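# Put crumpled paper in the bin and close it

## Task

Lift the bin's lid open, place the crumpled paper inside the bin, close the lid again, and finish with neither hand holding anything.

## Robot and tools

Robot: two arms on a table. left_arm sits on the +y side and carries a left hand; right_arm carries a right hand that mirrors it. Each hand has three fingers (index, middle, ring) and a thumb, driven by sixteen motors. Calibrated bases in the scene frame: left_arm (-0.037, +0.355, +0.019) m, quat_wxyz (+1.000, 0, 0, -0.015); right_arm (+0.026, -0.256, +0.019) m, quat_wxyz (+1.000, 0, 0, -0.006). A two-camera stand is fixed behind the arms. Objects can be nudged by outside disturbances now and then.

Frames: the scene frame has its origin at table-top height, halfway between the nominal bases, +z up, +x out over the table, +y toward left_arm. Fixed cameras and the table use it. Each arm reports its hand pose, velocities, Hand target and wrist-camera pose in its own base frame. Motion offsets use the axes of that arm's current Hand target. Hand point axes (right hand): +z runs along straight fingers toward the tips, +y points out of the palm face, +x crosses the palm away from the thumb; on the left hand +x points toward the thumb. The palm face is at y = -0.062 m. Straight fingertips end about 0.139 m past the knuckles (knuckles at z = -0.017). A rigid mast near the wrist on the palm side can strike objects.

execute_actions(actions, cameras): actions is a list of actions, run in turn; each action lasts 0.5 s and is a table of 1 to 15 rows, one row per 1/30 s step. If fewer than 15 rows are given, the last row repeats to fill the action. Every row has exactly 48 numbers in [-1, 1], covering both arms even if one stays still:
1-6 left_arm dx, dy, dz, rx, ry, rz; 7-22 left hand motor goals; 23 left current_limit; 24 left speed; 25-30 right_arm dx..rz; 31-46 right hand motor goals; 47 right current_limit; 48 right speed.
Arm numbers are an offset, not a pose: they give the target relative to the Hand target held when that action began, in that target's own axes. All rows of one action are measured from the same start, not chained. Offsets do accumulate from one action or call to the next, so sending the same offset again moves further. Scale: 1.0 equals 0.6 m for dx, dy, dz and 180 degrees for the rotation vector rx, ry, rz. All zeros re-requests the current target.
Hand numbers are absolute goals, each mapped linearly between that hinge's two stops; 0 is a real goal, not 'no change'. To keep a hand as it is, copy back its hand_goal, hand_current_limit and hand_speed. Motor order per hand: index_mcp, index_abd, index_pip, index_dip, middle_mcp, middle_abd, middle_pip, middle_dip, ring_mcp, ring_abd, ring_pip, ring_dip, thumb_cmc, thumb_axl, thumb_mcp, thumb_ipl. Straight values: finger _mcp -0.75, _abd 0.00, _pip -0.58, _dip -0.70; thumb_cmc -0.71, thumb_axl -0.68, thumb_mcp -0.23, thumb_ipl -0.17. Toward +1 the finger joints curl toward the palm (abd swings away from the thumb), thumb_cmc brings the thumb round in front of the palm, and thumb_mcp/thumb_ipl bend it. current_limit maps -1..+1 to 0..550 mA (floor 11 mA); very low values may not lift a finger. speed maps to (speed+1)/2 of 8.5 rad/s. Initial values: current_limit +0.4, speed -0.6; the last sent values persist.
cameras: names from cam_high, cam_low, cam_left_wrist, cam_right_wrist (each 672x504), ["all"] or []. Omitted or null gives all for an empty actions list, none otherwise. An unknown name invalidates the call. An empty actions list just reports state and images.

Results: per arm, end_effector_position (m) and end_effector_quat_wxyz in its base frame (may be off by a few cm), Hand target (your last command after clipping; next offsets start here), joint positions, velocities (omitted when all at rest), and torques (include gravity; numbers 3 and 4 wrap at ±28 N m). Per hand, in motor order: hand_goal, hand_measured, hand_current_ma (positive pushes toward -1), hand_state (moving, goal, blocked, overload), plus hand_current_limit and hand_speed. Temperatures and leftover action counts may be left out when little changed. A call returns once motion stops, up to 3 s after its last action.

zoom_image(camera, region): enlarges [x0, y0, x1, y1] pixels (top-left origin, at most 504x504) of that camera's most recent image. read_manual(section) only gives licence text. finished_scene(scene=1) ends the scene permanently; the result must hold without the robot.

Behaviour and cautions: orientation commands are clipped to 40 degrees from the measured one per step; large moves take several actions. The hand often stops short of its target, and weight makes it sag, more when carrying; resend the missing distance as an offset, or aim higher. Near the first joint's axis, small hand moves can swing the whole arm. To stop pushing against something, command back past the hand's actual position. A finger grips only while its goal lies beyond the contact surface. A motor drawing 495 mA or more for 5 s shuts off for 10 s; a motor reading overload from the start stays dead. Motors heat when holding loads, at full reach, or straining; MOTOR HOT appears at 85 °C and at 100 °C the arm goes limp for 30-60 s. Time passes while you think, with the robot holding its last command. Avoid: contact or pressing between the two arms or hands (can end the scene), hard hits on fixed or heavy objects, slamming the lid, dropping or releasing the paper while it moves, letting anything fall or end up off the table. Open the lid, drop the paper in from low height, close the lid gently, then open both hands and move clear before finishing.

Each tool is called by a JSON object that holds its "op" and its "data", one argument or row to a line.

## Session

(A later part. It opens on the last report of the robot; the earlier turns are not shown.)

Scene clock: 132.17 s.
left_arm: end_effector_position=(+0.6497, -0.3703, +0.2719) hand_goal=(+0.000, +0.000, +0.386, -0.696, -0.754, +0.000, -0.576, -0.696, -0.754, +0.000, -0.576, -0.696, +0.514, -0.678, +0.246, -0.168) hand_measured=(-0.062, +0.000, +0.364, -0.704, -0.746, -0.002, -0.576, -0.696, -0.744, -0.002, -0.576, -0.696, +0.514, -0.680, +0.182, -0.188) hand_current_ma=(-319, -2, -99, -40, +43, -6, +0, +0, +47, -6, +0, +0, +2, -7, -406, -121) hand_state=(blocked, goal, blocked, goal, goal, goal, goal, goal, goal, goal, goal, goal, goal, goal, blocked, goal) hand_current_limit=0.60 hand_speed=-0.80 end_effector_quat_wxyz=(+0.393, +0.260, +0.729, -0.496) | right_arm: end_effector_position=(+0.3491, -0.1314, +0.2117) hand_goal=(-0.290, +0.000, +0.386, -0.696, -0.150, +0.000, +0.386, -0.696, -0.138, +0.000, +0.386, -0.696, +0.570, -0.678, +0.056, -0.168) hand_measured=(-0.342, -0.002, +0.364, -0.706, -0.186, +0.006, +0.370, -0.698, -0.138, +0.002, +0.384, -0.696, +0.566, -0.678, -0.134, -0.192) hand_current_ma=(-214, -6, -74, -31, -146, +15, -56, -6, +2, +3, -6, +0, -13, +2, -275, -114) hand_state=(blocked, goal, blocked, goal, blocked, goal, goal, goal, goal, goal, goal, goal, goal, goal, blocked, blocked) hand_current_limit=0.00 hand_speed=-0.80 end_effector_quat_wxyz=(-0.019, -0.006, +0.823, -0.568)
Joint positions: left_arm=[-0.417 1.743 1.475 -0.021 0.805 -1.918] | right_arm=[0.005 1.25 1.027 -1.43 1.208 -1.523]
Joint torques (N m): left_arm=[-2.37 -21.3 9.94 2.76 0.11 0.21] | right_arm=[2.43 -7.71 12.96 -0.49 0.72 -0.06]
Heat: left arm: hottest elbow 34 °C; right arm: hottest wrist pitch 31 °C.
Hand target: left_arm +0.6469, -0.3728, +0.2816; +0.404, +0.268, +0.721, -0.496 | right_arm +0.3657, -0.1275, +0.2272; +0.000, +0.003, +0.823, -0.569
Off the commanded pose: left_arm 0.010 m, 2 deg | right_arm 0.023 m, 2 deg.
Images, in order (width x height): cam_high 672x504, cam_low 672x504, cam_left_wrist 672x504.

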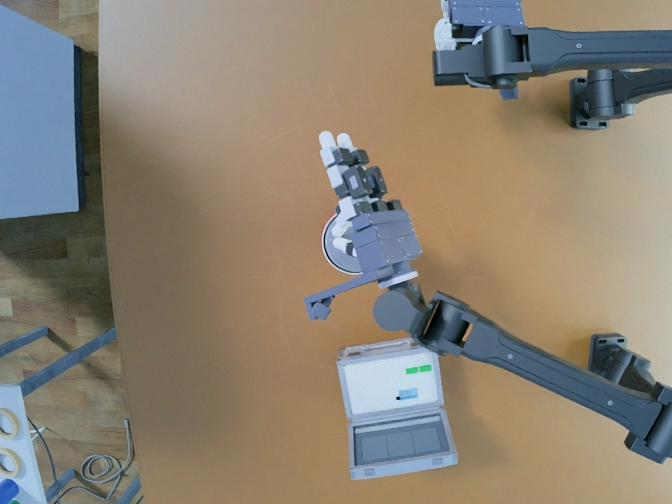

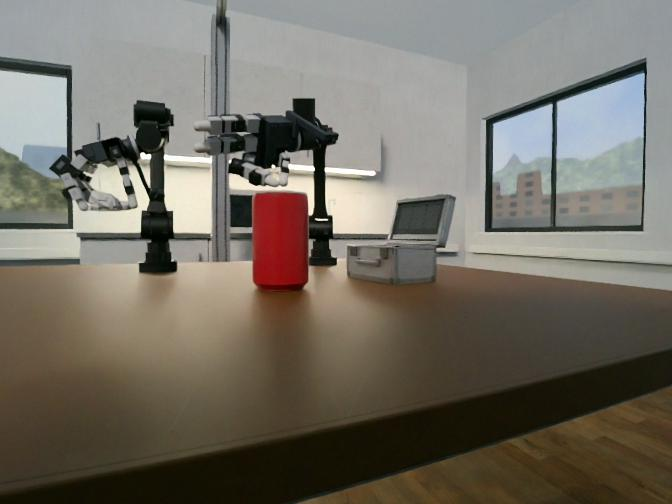

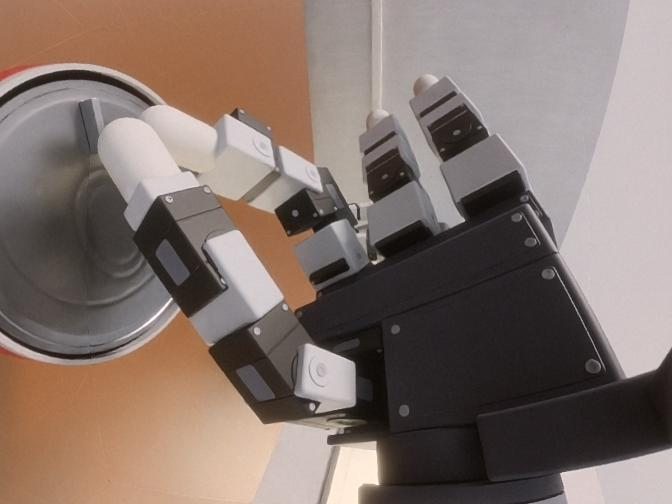

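{"op": "execute_actions", "data": {
  "actions": [
    [[0,0,0,0,0,0,-0.16,0,0.387,-0.696,-0.754,0,-0.576,-0.696,-0.754,0,-0.576,-0.696,0.571,-0.678,0.08,-0.168,0.4,-0.6,0,0,0,0,0,0,-0.29,0,0.387,-0.696,-0.15,0,0.387,-0.696,-0.137,0,0.387,-0.696,0.571,-0.678,0.056,-0.168,0.0,-0.8]],
    [[-0.0707,-0.0415,-0.0153,0,0,0,-0.16,0,0.387,-0.696,-0.754,0,-0.576,-0.696,-0.754,0,-0.576,-0.696,0.571,-0.678,0.08,-0.168,0.4,-0.6,0,0,0,0,0,0,-0.29,0,0.387,-0.696,-0.15,0,0.387,-0.696,-0.137,0,0.387,-0.696,0.571,-0.678,0.056,-0.168,0.0,-0.8]],
    [[0,0,0,0.021,0.0592,-0.0721,-0.16,0,0.387,-0.696,-0.754,0,-0.576,-0.696,-0.754,0,-0.576,-0.696,0.571,-0.678,0.08,-0.168,0.4,-0.6,0,0,0,0,0,0,-0.29,0,0.387,-0.696,-0.15,0,0.387,-0.696,-0.137,0,0.387,-0.696,0.571,-0.678,0.056,-0.168,0.0,-0.8]],
    [[0,0,0,0.021,0.0592,-0.0721,-0.16,0,0.387,-0.696,-0.754,0,-0.576,-0.696,-0.754,0,-0.576,-0.696,0.571,-0.678,0.08,-0.168,0.4,-0.6,0,0,0,0,0,0,-0.29,0,0.387,-0.696,-0.15,0,0.387,-0.696,-0.137,0,0.387,-0.696,0.571,-0.678,0.056,-0.168,0.0,-0.8]],
    [[0,0,0,0.021,0.0592,-0.0721,-0.16,0,0.387,-0.696,-0.754,0,-0.576,-0.696,-0.754,0,-0.576,-0.696,0.571,-0.678,0.08,-0.168,0.4,-0.6,0,0,0,0,0,0,-0.29,0,0.387,-0.696,-0.15,0,0.387,-0.696,-0.137,0,0.387,-0.696,0.571,-0.678,0.056,-0.168,0.0,-0.8]],
    [[-0.0085,0.045,0.0085,0,0,0,-0.16,0,0.387,-0.696,-0.754,0,-0.576,-0.696,-0.754,0,-0.576,-0.696,0.571,-0.678,0.08,-0.168,0.4,-0.6,0,0,0,0,0,0,-0.29,0,0.387,-0.696,-0.15,0,0.387,-0.696,-0.137,0,0.387,-0.696,0.571,-0.678,0.056,-0.168,0.0,-0.8]]
  ],
  "cameras": ["cam_high","cam_low","cam_left_wrist"]
}}

{"op": "zoom_image", "data": {
  "camera": "cam_low",
  "region": [230, 130, 330, 210]
}}

{"op": "zoom_image", "data": {
  "camera": "cam_left_wrist",
  "region": [0, 0, 260, 220]
}}

{"op": "zoom_image", "data": {
  "camera": "cam_high",
  "region": [290, 190, 410, 290]
}}

Scene clock: 145.23 s.
left_arm: end_effector_position=(+0.6457, -0.3734, +0.3174) hand_goal=(-0.160, +0.000, +0.386, -0.696, -0.754, +0.000, -0.576, -0.696, -0.754, +0.000, -0.576, -0.696, +0.570, -0.678, +0.080, -0.168) hand_measured=(-0.156, +0.000, +0.382, -0.700, -0.744, -0.002, -0.576, -0.696, -0.744, -0.002, -0.576, -0.696, +0.566, -0.682, +0.080, -0.170) hand_current_ma=(+22, +0, -22, -14, +51, -6, +2, +0, +53, -6, +1, +0, -21, -17, +5, -15) hand_state=(goal, goal, goal, goal, goal, goal, goal, goal, goal, goal, goal, goal, goal, goal, goal, goal) hand_current_limit=0.40 hand_speed=-0.60 end_effector_quat_wxyz=(+0.013, +0.160, +0.791, -0.591) | right_arm: end_effector_position=(+0.3491, -0.1314, +0.2117) hand_goal=(-0.290, +0.000, +0.386, -0.696, -0.150, +0.000, +0.386, -0.696, -0.138, +0.000, +0.386, -0.696, +0.570, -0.678, +0.056, -0.168) hand_measured=(-0.342, -0.002, +0.364, -0.706, -0.186, +0.006, +0.370, -0.698, -0.138, +0.002, +0.384, -0.696, +0.566, -0.678, -0.134, -0.192) hand_current_ma=(-214, -6, -74, -31, -146, +15, -56, -6, +2, +3, -6, +0, -13, +2, -275, -114) hand_state=(blocked, goal, blocked, goal, blocked, goal, goal, goal, goal, goal, goal, goal, goal, goal, blocked, blocked) hand_current_limit=0.00 hand_speed=-0.80 end_effector_quat_wxyz=(-0.019, -0.006, +0.823, -0.568)
Joint positions: left_arm=[-0.338 2.367 2.836 -1.571 1.226 -1.843] | right_arm=[0.005 1.25 1.027 -1.43 1.208 -1.523]
Joint torques (N m): left_arm=[-1.26 -23.18 12.63 0.42 1.03 0.09] | right_arm=[2.32 -7.65 12.86 -0.49 0.73 -0.06]
Heat: left arm: hottest elbow 35 °C; right arm: hottest wrist pitch 31 °C.
Hand target: left_arm +0.6574, -0.3716, +0.3058; -0.019, +0.177, +0.798, -0.576 | right_arm +0.3657, -0.1275, +0.2272; +0.000, +0.003, +0.823, -0.569
Off the commanded pose: left_arm 0.017 m, 5 deg | right_arm 0.023 m, 2 deg.
Images, in order (width x height): cam_high 672x504, cam_low 672x504, cam_left_wrist 672x504.

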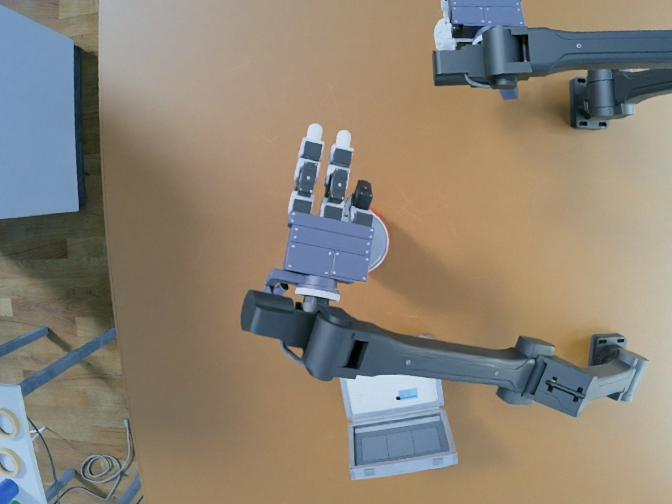

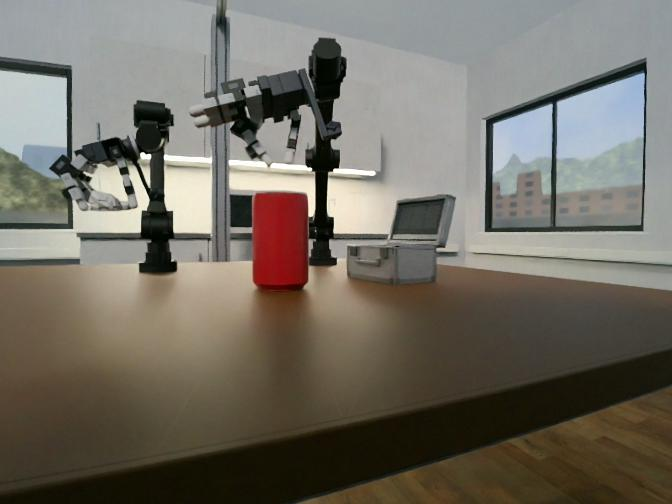

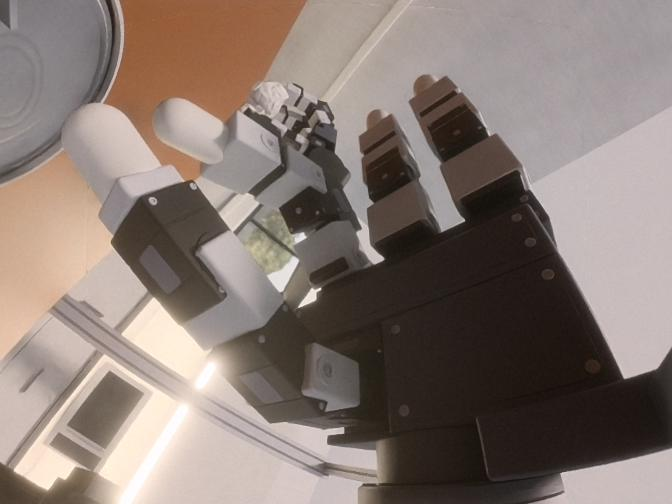

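Scaled by 5.040 from the camera's 672x504 image, which has a finer 960x720 frame.

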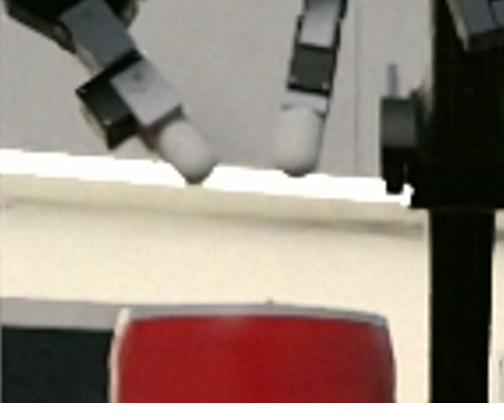

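Scaled by 1.938 from the camera's 672x504 image, which has a finer 960x720 frame.

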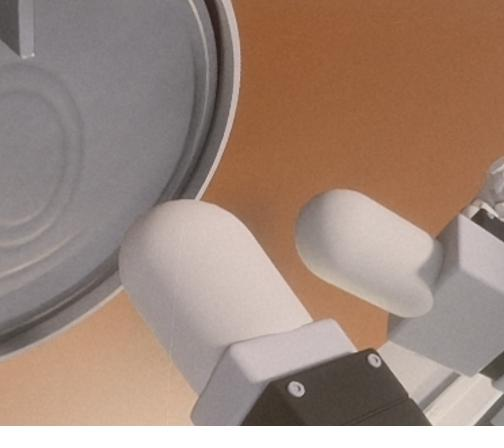

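Scaled by 4.200 from the camera's 672x504 image, which has a finer 960x720 frame.

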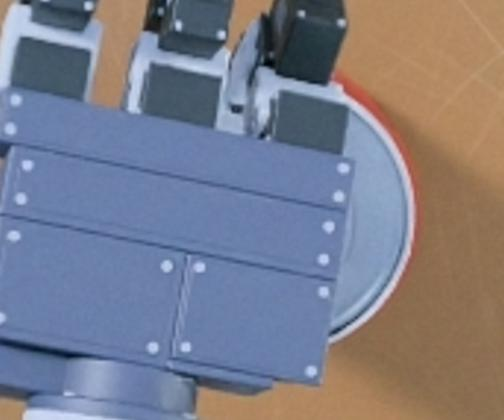

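{"op": "execute_actions", "data": {
  "actions": [
    [[-0.002,0.0267,0.0019,0,0,0,-0.16,0,0.387,-0.696,-0.754,0,-0.576,-0.696,-0.754,0,-0.576,-0.696,0.571,-0.678,0.08,-0.168,0.4,-0.6,0,0,0,0,0,0,-0.29,0,0.387,-0.696,-0.15,0,0.387,-0.696,-0.137,0,0.387,-0.696,0.571,-0.678,0.056,-0.168,0.0,-0.8]],
    [[-0.002,0.0267,0.0019,0,0,0,-0.16,0,0.387,-0.696,-0.754,0,-0.576,-0.696,-0.754,0,-0.576,-0.696,0.571,-0.678,0.08,-0.168,0.4,-0.6,0,0,0,0,0,0,-0.29,0,0.387,-0.696,-0.15,0,0.387,-0.696,-0.137,0,0.387,-0.696,0.571,-0.678,0.056,-0.168,0.0,-0.8]]
  ],
  "cameras": ["cam_high","cam_low","cam_left_wrist"]
}}

{"op": "zoom_image", "data": {
  "camera": "cam_low",
  "region": [230, 130, 330, 210]
}}

{"op": "zoom_image", "data": {
  "camera": "cam_left_wrist",
  "region": [0, 0, 260, 220]
}}

{"op": "zoom_image", "data": {
  "camera": "cam_high",
  "region": [290, 190, 410, 290]
}}

Scene clock: 148.83 s.
left_arm: end_effector_position=(+0.6559, -0.3691, +0.2877) hand_goal=(-0.160, +0.000, +0.386, -0.696, -0.754, +0.000, -0.576, -0.696, -0.754, +0.000, -0.576, -0.696, +0.570, -0.678, +0.080, -0.168) hand_measured=(-0.156, +0.000, +0.382, -0.700, -0.744, -0.002, -0.576, -0.696, -0.744, -0.002, -0.576, -0.696, +0.566, -0.682, +0.080, -0.170) hand_current_ma=(+22, +0, -22, -14, +51, -6, +2, +0, +53, -6, +1, +0, -21, -17, +5, -15) hand_state=(goal, goal, goal, goal, goal, goal, goal, goal, goal, goal, goal, goal, goal, goal, goal, goal) hand_current_limit=0.40 hand_speed=-0.60 end_effector_quat_wxyz=(+0.007, +0.163, +0.793, -0.587) | right_arm: end_effector_position=(+0.3491, -0.1314, +0.2117) hand_goal=(-0.290, +0.000, +0.386, -0.696, -0.150, +0.000, +0.386, -0.696, -0.138, +0.000, +0.386, -0.696, +0.570, -0.678, +0.056, -0.168) hand_measured=(-0.342, -0.002, +0.364, -0.706, -0.186, +0.006, +0.370, -0.698, -0.138, +0.002, +0.384, -0.696, +0.566, -0.678, -0.134, -0.192) hand_current_ma=(-214, -6, -74, -31, -146, +15, -56, -6, +2, +3, -6, +0, -13, +2, -275, -114) hand_state=(blocked, goal, blocked, goal, blocked, goal, goal, goal, goal, goal, goal, goal, goal, goal, blocked, blocked) hand_current_limit=0.00 hand_speed=-0.80 end_effector_quat_wxyz=(-0.019, -0.006, +0.823, -0.568)
Joint positions: left_arm=[-0.329 2.429 2.88 -1.624 1.226 -1.777] | right_arm=[0.005 1.25 1.027 -1.43 1.208 -1.523]
Joint torques (N m): left_arm=[-1.2 -23.71 12.92 0.31 1.11 0.12] | right_arm=[2.55 -7.53 12.81 -0.49 0.69 -0.08]
Heat: left arm: hottest elbow 35 °C; right arm: hottest wrist pitch 31 °C.
Hand target: left_arm +0.6675, -0.3656, +0.2758; -0.019, +0.177, +0.798, -0.576 | right_arm +0.3657, -0.1275, +0.2272; +0.000, +0.003, +0.823, -0.569
Off the commanded pose: left_arm 0.017 m, 4 deg | right_arm 0.023 m, 2 deg.
elbow stopped short (left arm): the move would have taken joint 3 (elbow) straighter than the controller allows.
Images, in order (width x height): cam_high 672x504, cam_low 672x504, cam_left_wrist 672x504.

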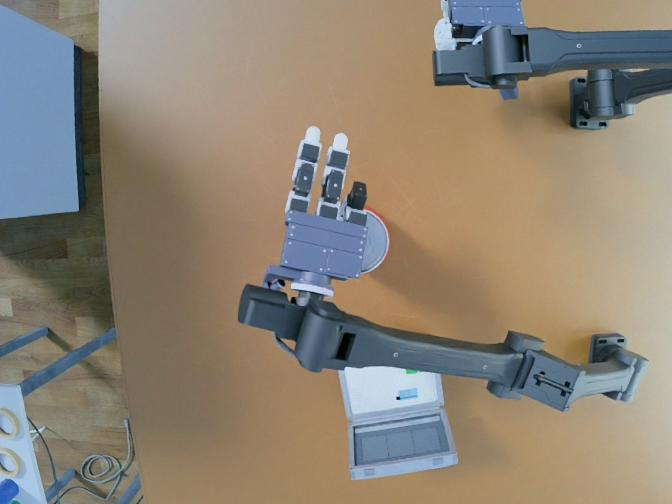

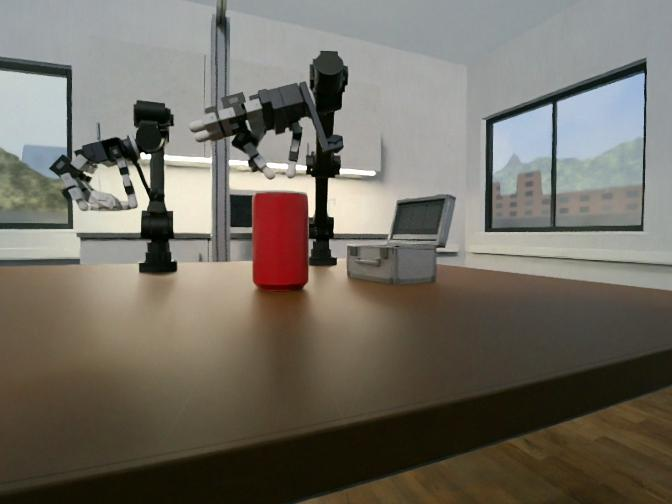

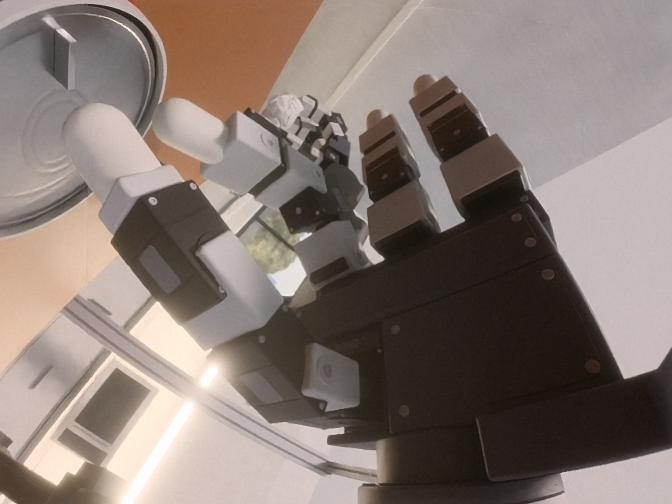

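Scaled by 5.040 from the camera's 672x504 image, which has a finer 960x720 frame.

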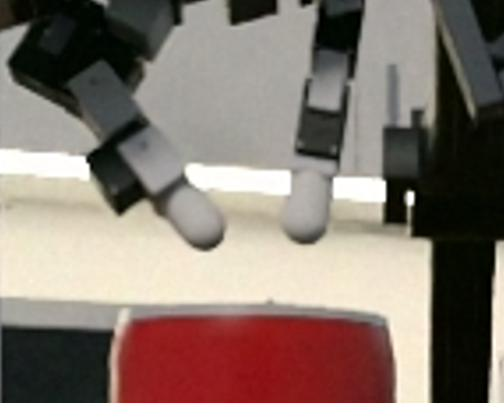

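Scaled by 1.938 from the camera's 672x504 image, which has a finer 960x720 frame.

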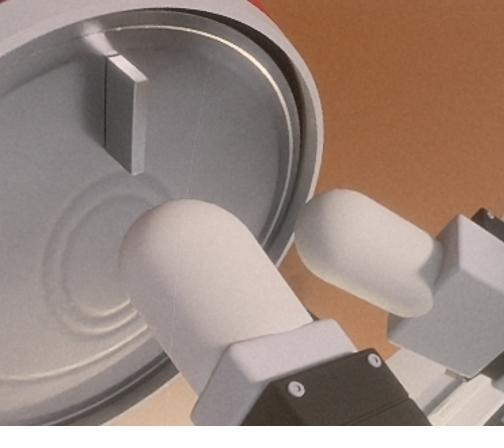

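Scaled by 4.200 from the camera's 672x504 image, which has a finer 960x720 frame.

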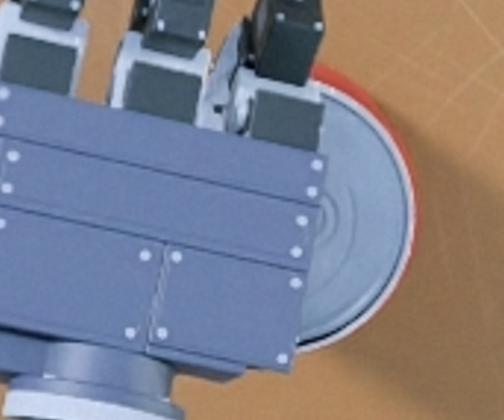

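{"op": "zoom_image", "data": {
  "camera": "cam_left_wrist",
  "region": [30, 10, 100, 110]
}}

Scaled by 5.040 from the camera's 672x504 image, which has a finer 960x720 frame.

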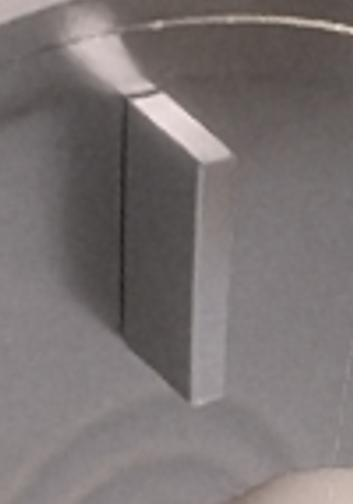

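{"op": "execute_actions", "data": {
  "actions": [
    [[0.021,-0.017,-0.0013,-0.0099,-0.0494,0.0765,-0.16,0,0.387,-0.696,-0.754,0,-0.576,-0.696,-0.754,0,-0.576,-0.696,0.514,-0.678,0.08,-0.168,0.4,-0.6,0,0,0,0,0,0,-0.29,0,0.387,-0.696,-0.15,0,0.387,-0.696,-0.137,0,0.387,-0.696,0.571,-0.678,0.056,-0.168,0.0,-0.8]],
    [[0,0,0,-0.0099,-0.0494,0.0765,-0.16,0,0.387,-0.696,-0.754,0,-0.576,-0.696,-0.754,0,-0.576,-0.696,0.514,-0.678,0.08,-0.168,0.4,-0.6,0,0,0,0,0,0,-0.29,0,0.387,-0.696,-0.15,0,0.387,-0.696,-0.137,0,0.387,-0.696,0.571,-0.678,0.056,-0.168,0.0,-0.8]]
  ],
  "cameras": ["cam_high","cam_low","cam_left_wrist"]
}}

{"op": "zoom_image", "data": {
  "camera": "cam_low",
  "region": [230, 150, 330, 210]
}}

{"op": "zoom_image", "data": {
  "camera": "cam_left_wrist",
  "region": [40, 50, 240, 200]
}}

{"op": "zoom_image", "data": {
  "camera": "cam_high",
  "region": [290, 190, 410, 290]
}}

Scene clock: 156.17 s.
left_arm: end_effector_position=(+0.6549, -0.3578, +0.2788) hand_goal=(-0.160, +0.000, +0.386, -0.696, -0.754, +0.000, -0.576, -0.696, -0.754, +0.000, -0.576, -0.696, +0.514, -0.678, +0.080, -0.168) hand_measured=(-0.156, +0.000, +0.382, -0.700, -0.744, -0.002, -0.576, -0.696, -0.744, -0.002, -0.576, -0.696, +0.512, -0.680, +0.080, -0.170) hand_current_ma=(+22, +0, -22, -14, +51, -6, +2, +0, +53, -6, +1, +0, -9, -15, +5, -15) hand_state=(goal, goal, goal, goal, goal, goal, goal, goal, goal, goal, goal, goal, goal, goal, goal, goal) hand_current_limit=0.40 hand_speed=-0.60 end_effector_quat_wxyz=(+0.198, +0.299, +0.750, -0.556) | right_arm: end_effector_position=(+0.3491, -0.1314, +0.2117) hand_goal=(-0.290, +0.000, +0.386, -0.696, -0.150, +0.000, +0.386, -0.696, -0.138, +0.000, +0.386, -0.696, +0.570, -0.678, +0.056, -0.168) hand_measured=(-0.342, -0.002, +0.364, -0.706, -0.186, +0.006, +0.370, -0.698, -0.138, +0.002, +0.384, -0.696, +0.566, -0.678, -0.134, -0.192) hand_current_ma=(-214, -6, -74, -31, -146, +15, -56, -6, +2, +3, -6, +0, -13, +2, -275, -114) hand_state=(blocked, goal, blocked, goal, blocked, goal, goal, goal, goal, goal, goal, goal, goal, goal, blocked, blocked) hand_current_limit=0.00 hand_speed=-0.80 end_effector_quat_wxyz=(-0.019, -0.006, +0.823, -0.568)
Joint positions: left_arm=[-0.333 1.951 1.963 -0.844 1.147 -1.635] | right_arm=[0.005 1.25 1.027 -1.43 1.208 -1.523]
Joint torques (N m): left_arm=[-2.67 -24.29 9.73 1.94 0.78 0.03] | right_arm=[2.78 -7.47 12.83 -0.47 0.71 -0.04]
Heat: left arm: hottest elbow 35 °C; right arm: hottest wrist pitch 31 °C.
Hand target: left_arm +0.6532, -0.3638, +0.2832; +0.246, +0.271, +0.744, -0.559 | right_arm +0.3657, -0.1275, +0.2272; +0.000, +0.003, +0.823, -0.569
Off the commanded pose: left_arm 0.008 m, 6 deg | right_arm 0.023 m, 2 deg.
Images, in order (width x height): cam_high 672x504, cam_low 672x504, cam_left_wrist 672x504.

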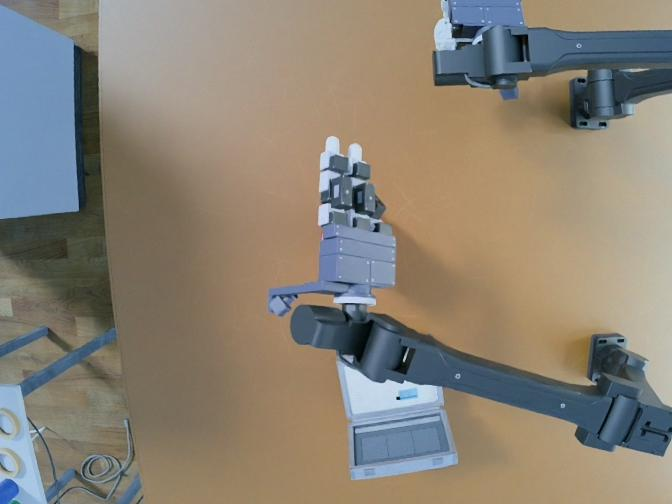

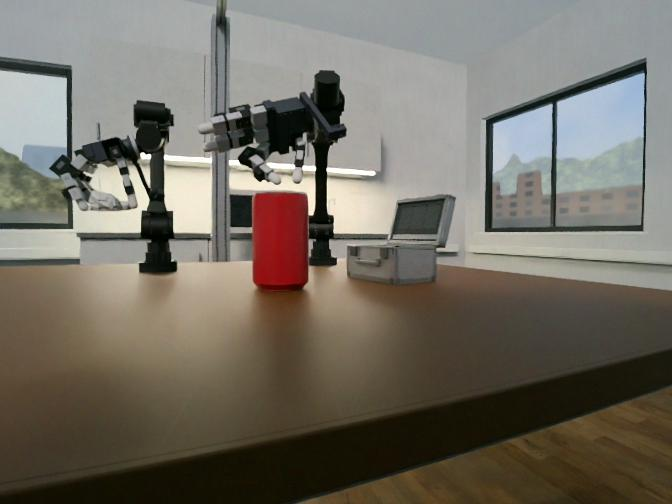

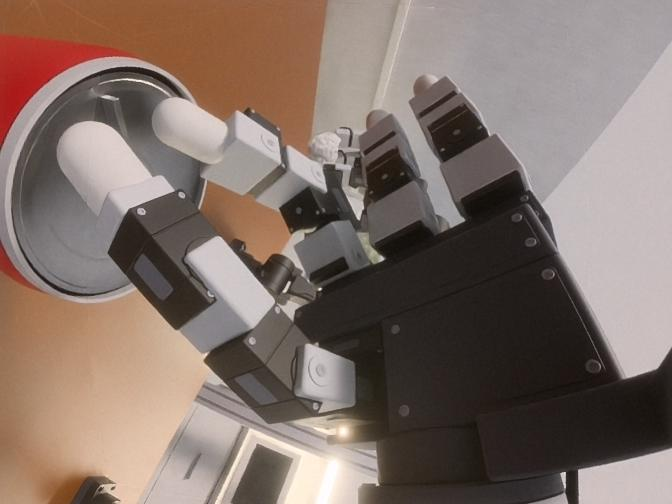

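Scaled by 5.040 from the camera's 672x504 image, which has a finer 960x720 frame.

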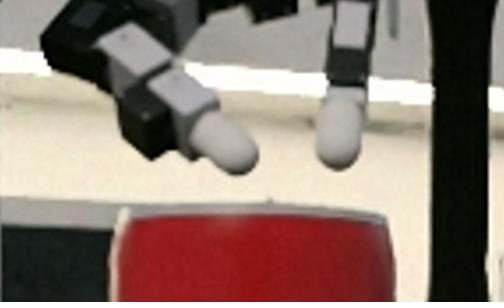

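Scaled by 2.520 from the camera's 672x504 image, which has a finer 960x720 frame.

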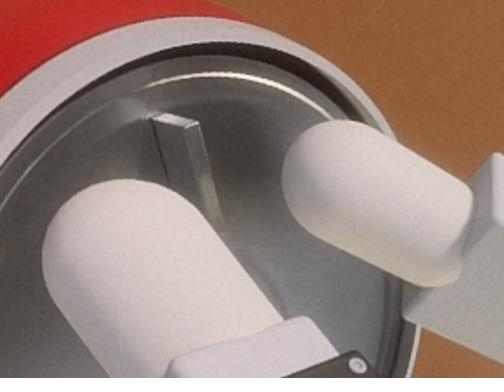

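Scaled by 4.200 from the camera's 672x504 image, which has a finer 960x720 frame.

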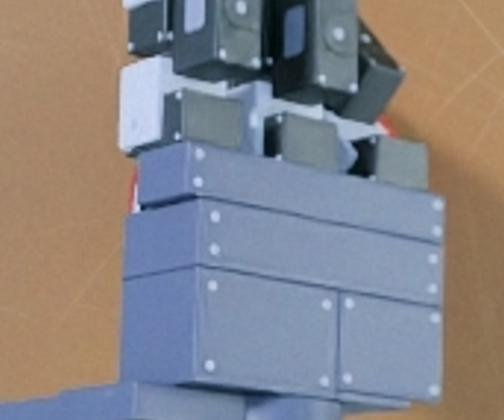

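{"op": "execute_actions", "data": {
  "actions": [
    [[0.024,0.005,0.0153,0,0,0,-0.16,0,0.387,-0.696,-0.754,0,-0.576,-0.696,-0.754,0,-0.576,-0.696,0.514,-0.678,0.08,-0.168,0.4,-0.6,0,0,0,0,0,0,-0.29,0,0.387,-0.696,-0.15,0,0.387,-0.696,-0.137,0,0.387,-0.696,0.571,-0.678,0.056,-0.168,0.0,-0.8]]
  ],
  "cameras": ["cam_high","cam_low","cam_left_wrist"]
}}

{"op": "zoom_image", "data": {
  "camera": "cam_low",
  "region": [230, 150, 330, 210]
}}

{"op": "zoom_image", "data": {
  "camera": "cam_left_wrist",
  "region": [40, 50, 240, 200]
}}

Scene clock: 160.67 s.
left_arm: end_effector_position=(+0.6512, -0.3652, +0.2629) hand_goal=(-0.160, +0.000, +0.386, -0.696, -0.754, +0.000, -0.576, -0.696, -0.754, +0.000, -0.576, -0.696, +0.514, -0.678, +0.080, -0.168) hand_measured=(-0.154, +0.002, +0.388, -0.692, -0.744, -0.002, -0.576, -0.696, -0.744, -0.002, -0.576, -0.696, +0.510, -0.680, +0.080, -0.170) hand_current_ma=(+33, +7, +11, +13, +51, -6, +2, +0, +53, -6, +1, +0, -14, -15, +5, -15) hand_state=(goal, goal, goal, goal, goal, goal, goal, goal, goal, goal, goal, goal, goal, goal, goal, goal) hand_current_limit=0.40 hand_speed=-0.60 end_effector_quat_wxyz=(+0.242, +0.271, +0.747, -0.557) | right_arm: end_effector_position=(+0.3491, -0.1314, +0.2117) hand_goal=(-0.290, +0.000, +0.386, -0.696, -0.150, +0.000, +0.386, -0.696, -0.138, +0.000, +0.386, -0.696, +0.570, -0.678, +0.056, -0.168) hand_measured=(-0.342, -0.002, +0.364, -0.706, -0.186, +0.006, +0.370, -0.698, -0.138, +0.002, +0.384, -0.696, +0.566, -0.678, -0.134, -0.192) hand_current_ma=(-214, -6, -74, -31, -146, +15, -56, -6, +2, +3, -6, +0, -13, +2, -275, -114) hand_state=(blocked, goal, blocked, goal, blocked, goal, goal, goal, goal, goal, goal, goal, goal, goal, blocked, blocked) hand_current_limit=0.00 hand_speed=-0.80 end_effector_quat_wxyz=(-0.019, -0.006, +0.823, -0.568)
Joint positions: left_arm=[-0.352 1.872 1.747 -0.469 1.082 -1.846] | right_arm=[0.005 1.25 1.027 -1.43 1.208 -1.523]
Joint torques (N m): left_arm=[-2.61 -23.53 9.62 2.17 0.52 -0.07] | right_arm=[2.32 -7.77 12.83 -0.4 0.7 -0.05]
Heat: left arm: hottest elbow 35 °C; right arm: hottest wrist pitch 31 °C.
Hand target: left_arm +0.6454, -0.3700, +0.2694; +0.246, +0.271, +0.744, -0.559 | right_arm +0.3657, -0.1275, +0.2272; +0.000, +0.003, +0.823, -0.569
Off the commanded pose: left_arm 0.010 m, 1 deg | right_arm 0.023 m, 2 deg.
Images, in order (width x height): cam_high 672x504, cam_low 672x504, cam_left_wrist 672x504.

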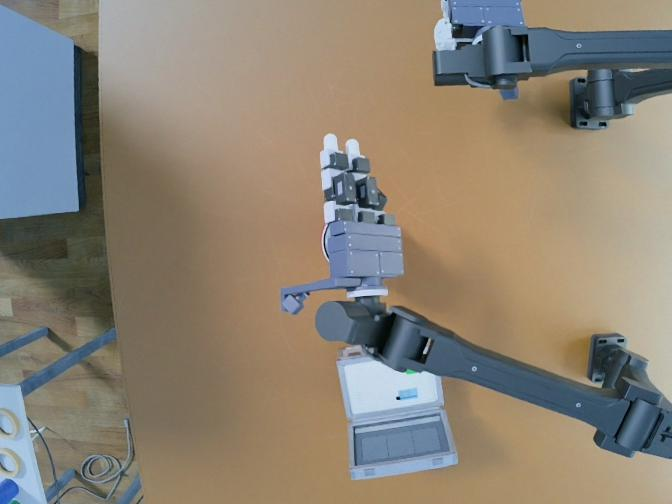

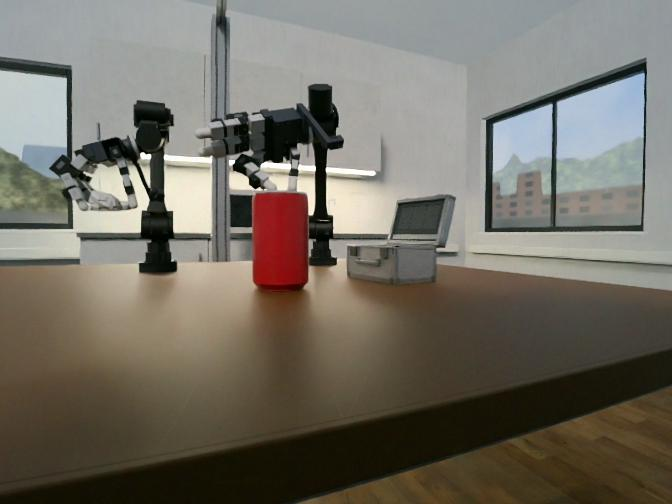

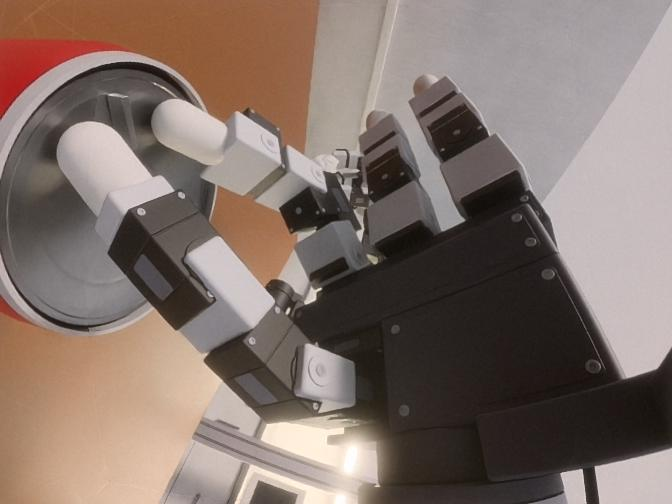

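Scaled by 5.040 from the camera's 672x504 image, which has a finer 960x720 frame.

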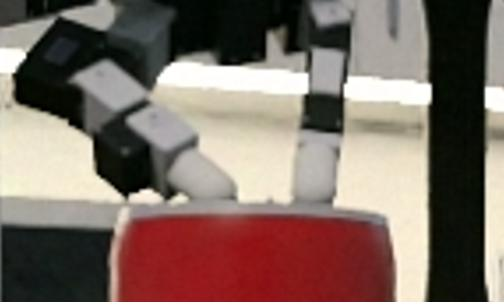

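Scaled by 2.520 from the camera's 672x504 image, which has a finer 960x720 frame.

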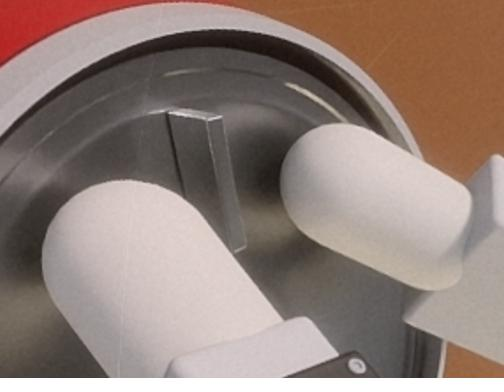

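{"op": "execute_actions", "data": {
  "actions": [
    [[0.0058,0.0074,0.0,0,0,0,-0.16,0,0.387,-0.696,-0.754,0,-0.576,-0.696,-0.754,0,-0.576,-0.696,0.514,-0.678,0.08,-0.168,0.4,-0.6,0,0,0,0,0,0,-0.29,0,0.387,-0.696,-0.15,0,0.387,-0.696,-0.137,0,0.387,-0.696,0.571,-0.678,0.056,-0.168,0.0,-0.8]]
  ],
  "cameras": ["cam_high","cam_low","cam_left_wrist"]
}}

{"op": "zoom_image", "data": {
  "camera": "cam_low",
  "region": [230, 150, 330, 210]
}}

{"op": "zoom_image", "data": {
  "camera": "cam_left_wrist",
  "region": [40, 50, 240, 200]
}}

Scene clock: 163.40 s.
left_arm: end_effector_position=(+0.6508, -0.3652, +0.2623) hand_goal=(-0.160, +0.000, +0.386, -0.696, -0.754, +0.000, -0.576, -0.696, -0.754, +0.000, -0.576, -0.696, +0.514, -0.678, +0.080, -0.168) hand_measured=(-0.154, +0.002, +0.388, -0.694, -0.744, -0.002, -0.576, -0.696, -0.744, -0.002, -0.576, -0.696, +0.510, -0.680, +0.080, -0.170) hand_current_ma=(+33, +7, +13, +13, +51, -6, +2, +0, +53, -6, +1, +0, -14, -15, +5, -15) hand_state=(goal, goal, goal, goal, goal, goal, goal, goal, goal, goal, goal, goal, goal, goal, goal, goal) hand_current_limit=0.40 hand_speed=-0.60 end_effector_quat_wxyz=(+0.247, +0.272, +0.745, -0.557) | right_arm: end_effector_position=(+0.3491, -0.1314, +0.2117) hand_goal=(-0.290, +0.000, +0.386, -0.696, -0.150, +0.000, +0.386, -0.696, -0.138, +0.000, +0.386, -0.696, +0.570, -0.678, +0.056, -0.168) hand_measured=(-0.342, -0.002, +0.364, -0.706, -0.186, +0.006, +0.370, -0.698, -0.138, +0.002, +0.384, -0.696, +0.566, -0.678, -0.134, -0.192) hand_current_ma=(-214, -6, -74, -31, -146, +15, -56, -6, +2, +3, -6, +0, -13, +2, -275, -114) hand_state=(blocked, goal, blocked, goal, blocked, goal, goal, goal, goal, goal, goal, goal, goal, goal, blocked, blocked) hand_current_limit=0.00 hand_speed=-0.80 end_effector_quat_wxyz=(-0.019, -0.006, +0.823, -0.568)
Joint positions: left_arm=[-0.352 1.867 1.733 -0.445 1.082 -1.852] | right_arm=[0.005 1.25 1.027 -1.43 1.208 -1.523]
Joint torques (N m): left_arm=[-2.67 -23 9.43 2.11 0.52 -0.01] | right_arm=[2.55 -7.65 12.83 -0.51 0.73 -0.04]
Motor temperatures (°C): left_arm=[21 27 35 24 24 24] | right_arm=[26 30 31 31 26 22]
Heat: left arm: hottest elbow 35 °C; right arm: hottest elbow 31 °C.
Hand target: left_arm +0.6458, -0.3686, +0.2637; +0.246, +0.271, +0.744, -0.559 | right_arm +0.3657, -0.1275, +0.2272; +0.000, +0.003, +0.823, -0.569
Off the commanded pose: left_arm 0.006 m, 0 deg | right_arm 0.023 m, 2 deg.
Images, in order (width x height): cam_high 672x504, cam_low 672x504, cam_left_wrist 672x504.

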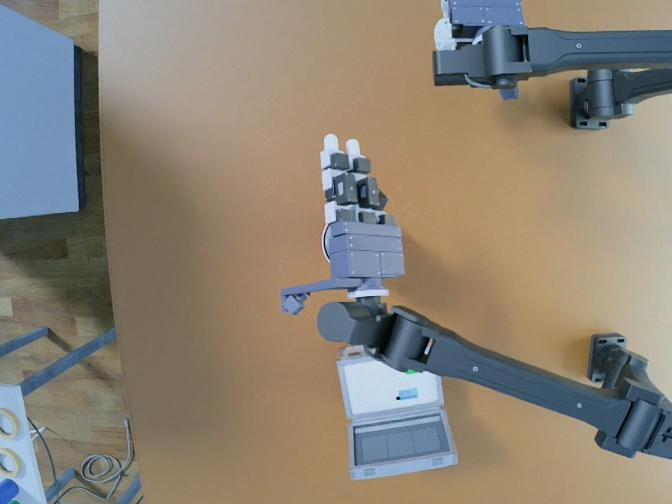

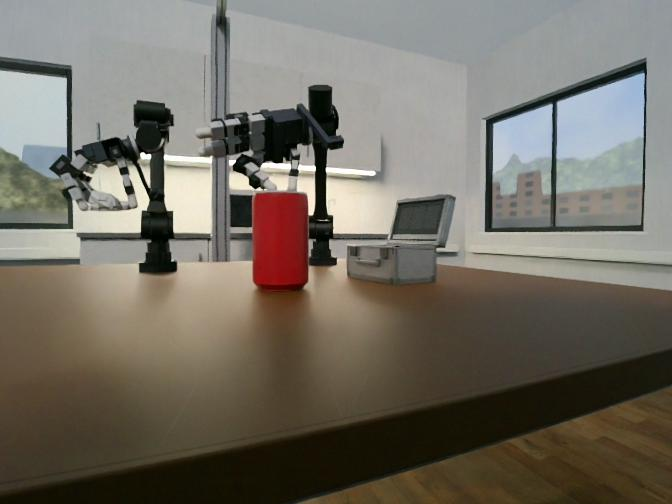

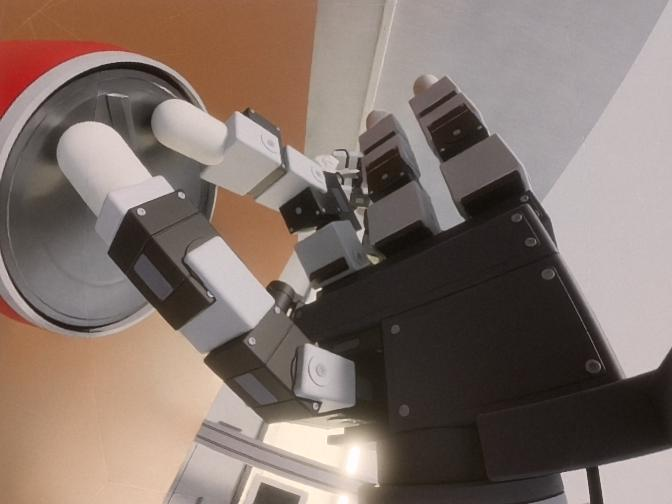

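Scaled by 5.040 from the camera's 672x504 image, which has a finer 960x720 frame.

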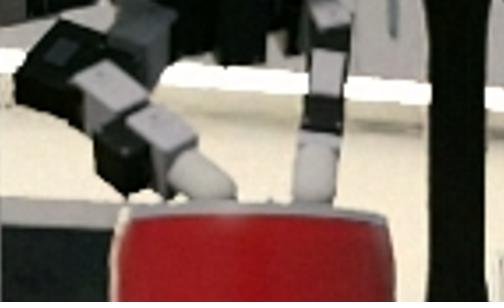

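Scaled by 2.520 from the camera's 672x504 image, which has a finer 960x720 frame.

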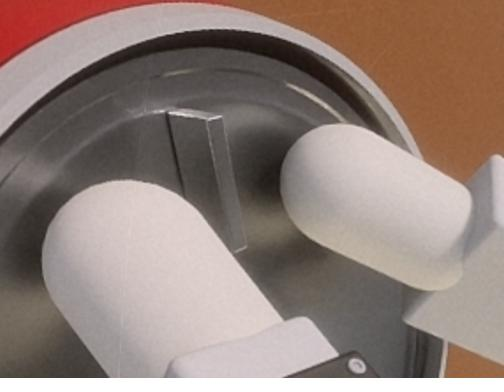

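{"op": "execute_actions", "data": {
  "actions": [
    [[0.0077,0.0118,0.0003,0,0,0,-0.11,0,0.387,-0.696,-0.754,0,-0.576,-0.696,-0.754,0,-0.576,-0.696,0.514,-0.678,0.125,-0.168,0.6,-0.9,0,0,0,0,0,0,-0.29,0,0.387,-0.696,-0.15,0,0.387,-0.696,-0.137,0,0.387,-0.696,0.571,-0.678,0.056,-0.168,0.0,-0.8]],
    [[0,0,0,0,0,0,0.02,0,0.387,-0.696,-0.754,0,-0.576,-0.696,-0.754,0,-0.576,-0.696,0.514,-0.678,0.26,-0.168,0.7,-0.9,0,0,0,0,0,0,-0.29,0,0.387,-0.696,-0.15,0,0.387,-0.696,-0.137,0,0.387,-0.696,0.571,-0.678,0.056,-0.168,0.0,-0.8]],
    [[0,0,0,0,0,0,0.02,0,0.387,-0.696,-0.754,0,-0.576,-0.696,-0.754,0,-0.576,-0.696,0.514,-0.678,0.26,-0.168,0.7,-0.9,0,0,0,0,0,0,-0.29,0,0.387,-0.696,-0.15,0,0.387,-0.696,-0.137,0,0.387,-0.696,0.571,-0.678,0.056,-0.168,0.0,-0.8]]
  ],
  "cameras": ["cam_high","cam_low","cam_left_wrist"]
}}

{"op": "zoom_image", "data": {
  "camera": "cam_low",
  "region": [230, 150, 330, 210]
}}

{"op": "zoom_image", "data": {
  "camera": "cam_left_wrist",
  "region": [40, 50, 240, 200]
}}

Scene clock: 167.30 s.
left_arm: end_effector_position=(+0.6499, -0.3669, +0.2603) hand_goal=(+0.020, +0.000, +0.386, -0.696, -0.754, +0.000, -0.576, -0.696, -0.754, +0.000, -0.576, -0.696, +0.514, -0.678, +0.260, -0.168) hand_measured=(-0.052, +0.002, +0.372, -0.700, -0.744, -0.002, -0.576, -0.696, -0.744, -0.002, -0.576, -0.696, +0.516, -0.678, +0.156, -0.188) hand_current_ma=(-371, +12, -61, -18, +51, -6, +2, +0, +53, -6, +1, +0, +7, +0, -468, -131) hand_state=(blocked, goal, goal, goal, goal, goal, goal, goal, goal, goal, goal, goal, goal, goal, blocked, blocked) hand_current_limit=0.70 hand_speed=-0.90 end_effector_quat_wxyz=(+0.249, +0.275, +0.742, -0.559) | right_arm: end_effector_position=(+0.3491, -0.1314, +0.2117) hand_goal=(-0.290, +0.000, +0.386, -0.696, -0.150, +0.000, +0.386, -0.696, -0.138, +0.000, +0.386, -0.696, +0.570, -0.678, +0.056, -0.168) hand_measured=(-0.342, -0.002, +0.364, -0.706, -0.186, +0.006, +0.370, -0.698, -0.138, +0.002, +0.384, -0.696, +0.566, -0.678, -0.134, -0.192) hand_current_ma=(-214, -6, -74, -31, -146, +15, -56, -6, +2, +3, -6, +0, -13, +2, -275, -114) hand_state=(blocked, goal, blocked, goal, blocked, goal, goal, goal, goal, goal, goal, goal, goal, goal, blocked, blocked) hand_current_limit=0.00 hand_speed=-0.80 end_effector_quat_wxyz=(-0.019, -0.006, +0.823, -0.568)
Joint positions: left_arm=[-0.354 1.865 1.721 -0.426 1.086 -1.852] | right_arm=[0.005 1.25 1.027 -1.43 1.208 -1.523]
Joint torques (N m): left_arm=[-2.2 -22.12 9.32 1.98 0.46 0.03] | right_arm=[2.43 -7.71 12.79 -0.46 0.72 -0.06]
Heat: left arm: hottest elbow 35 °C; right arm: hottest elbow 31 °C.
Hand target: left_arm +0.6473, -0.3665, +0.2558; +0.246, +0.271, +0.744, -0.559 | right_arm +0.3657, -0.1275, +0.2272; +0.000, +0.003, +0.823, -0.569
Off the commanded pose: left_arm 0.005 m, 1 deg | right_arm 0.023 m, 2 deg.
Images, in order (width x height): cam_high 672x504, cam_low 672x504, cam_left_wrist 672x504.

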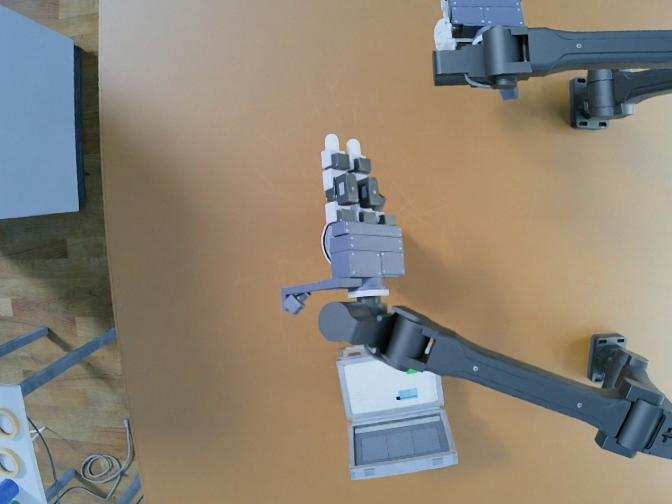

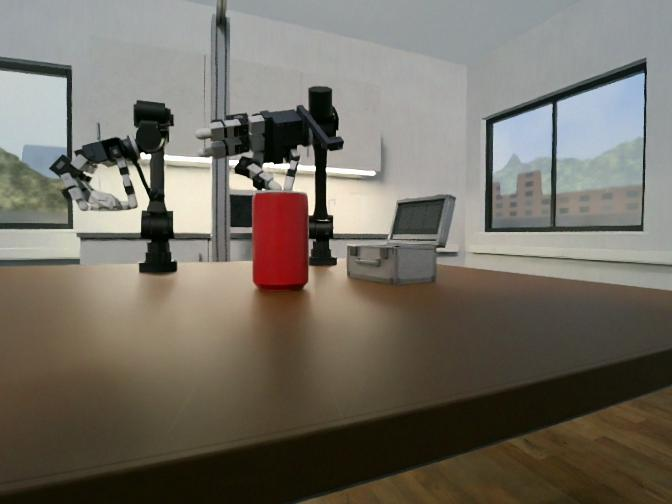

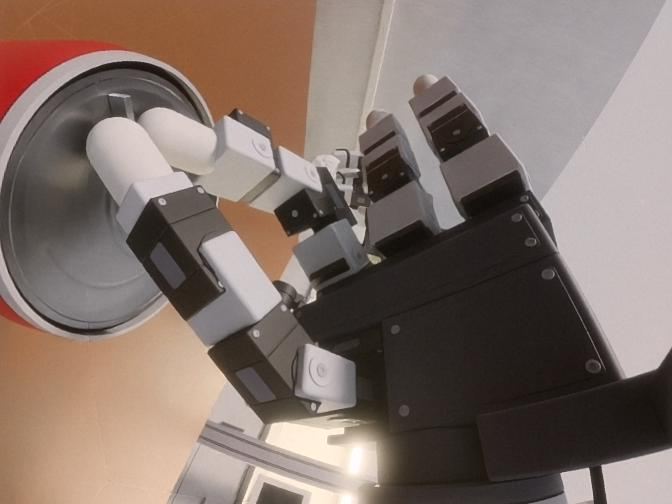

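Scaled by 5.040 from the camera's 672x504 image, which has a finer 960x720 frame.

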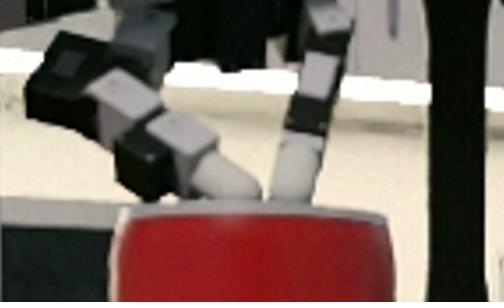

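Scaled by 2.520 from the camera's 672x504 image, which has a finer 960x720 frame.

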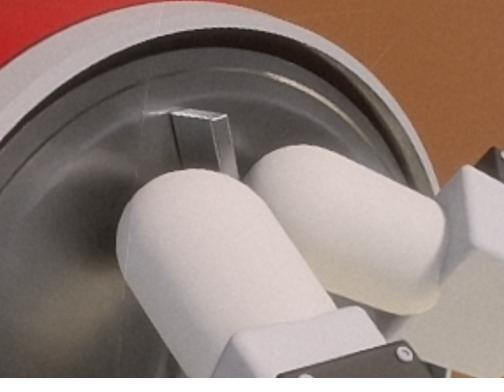

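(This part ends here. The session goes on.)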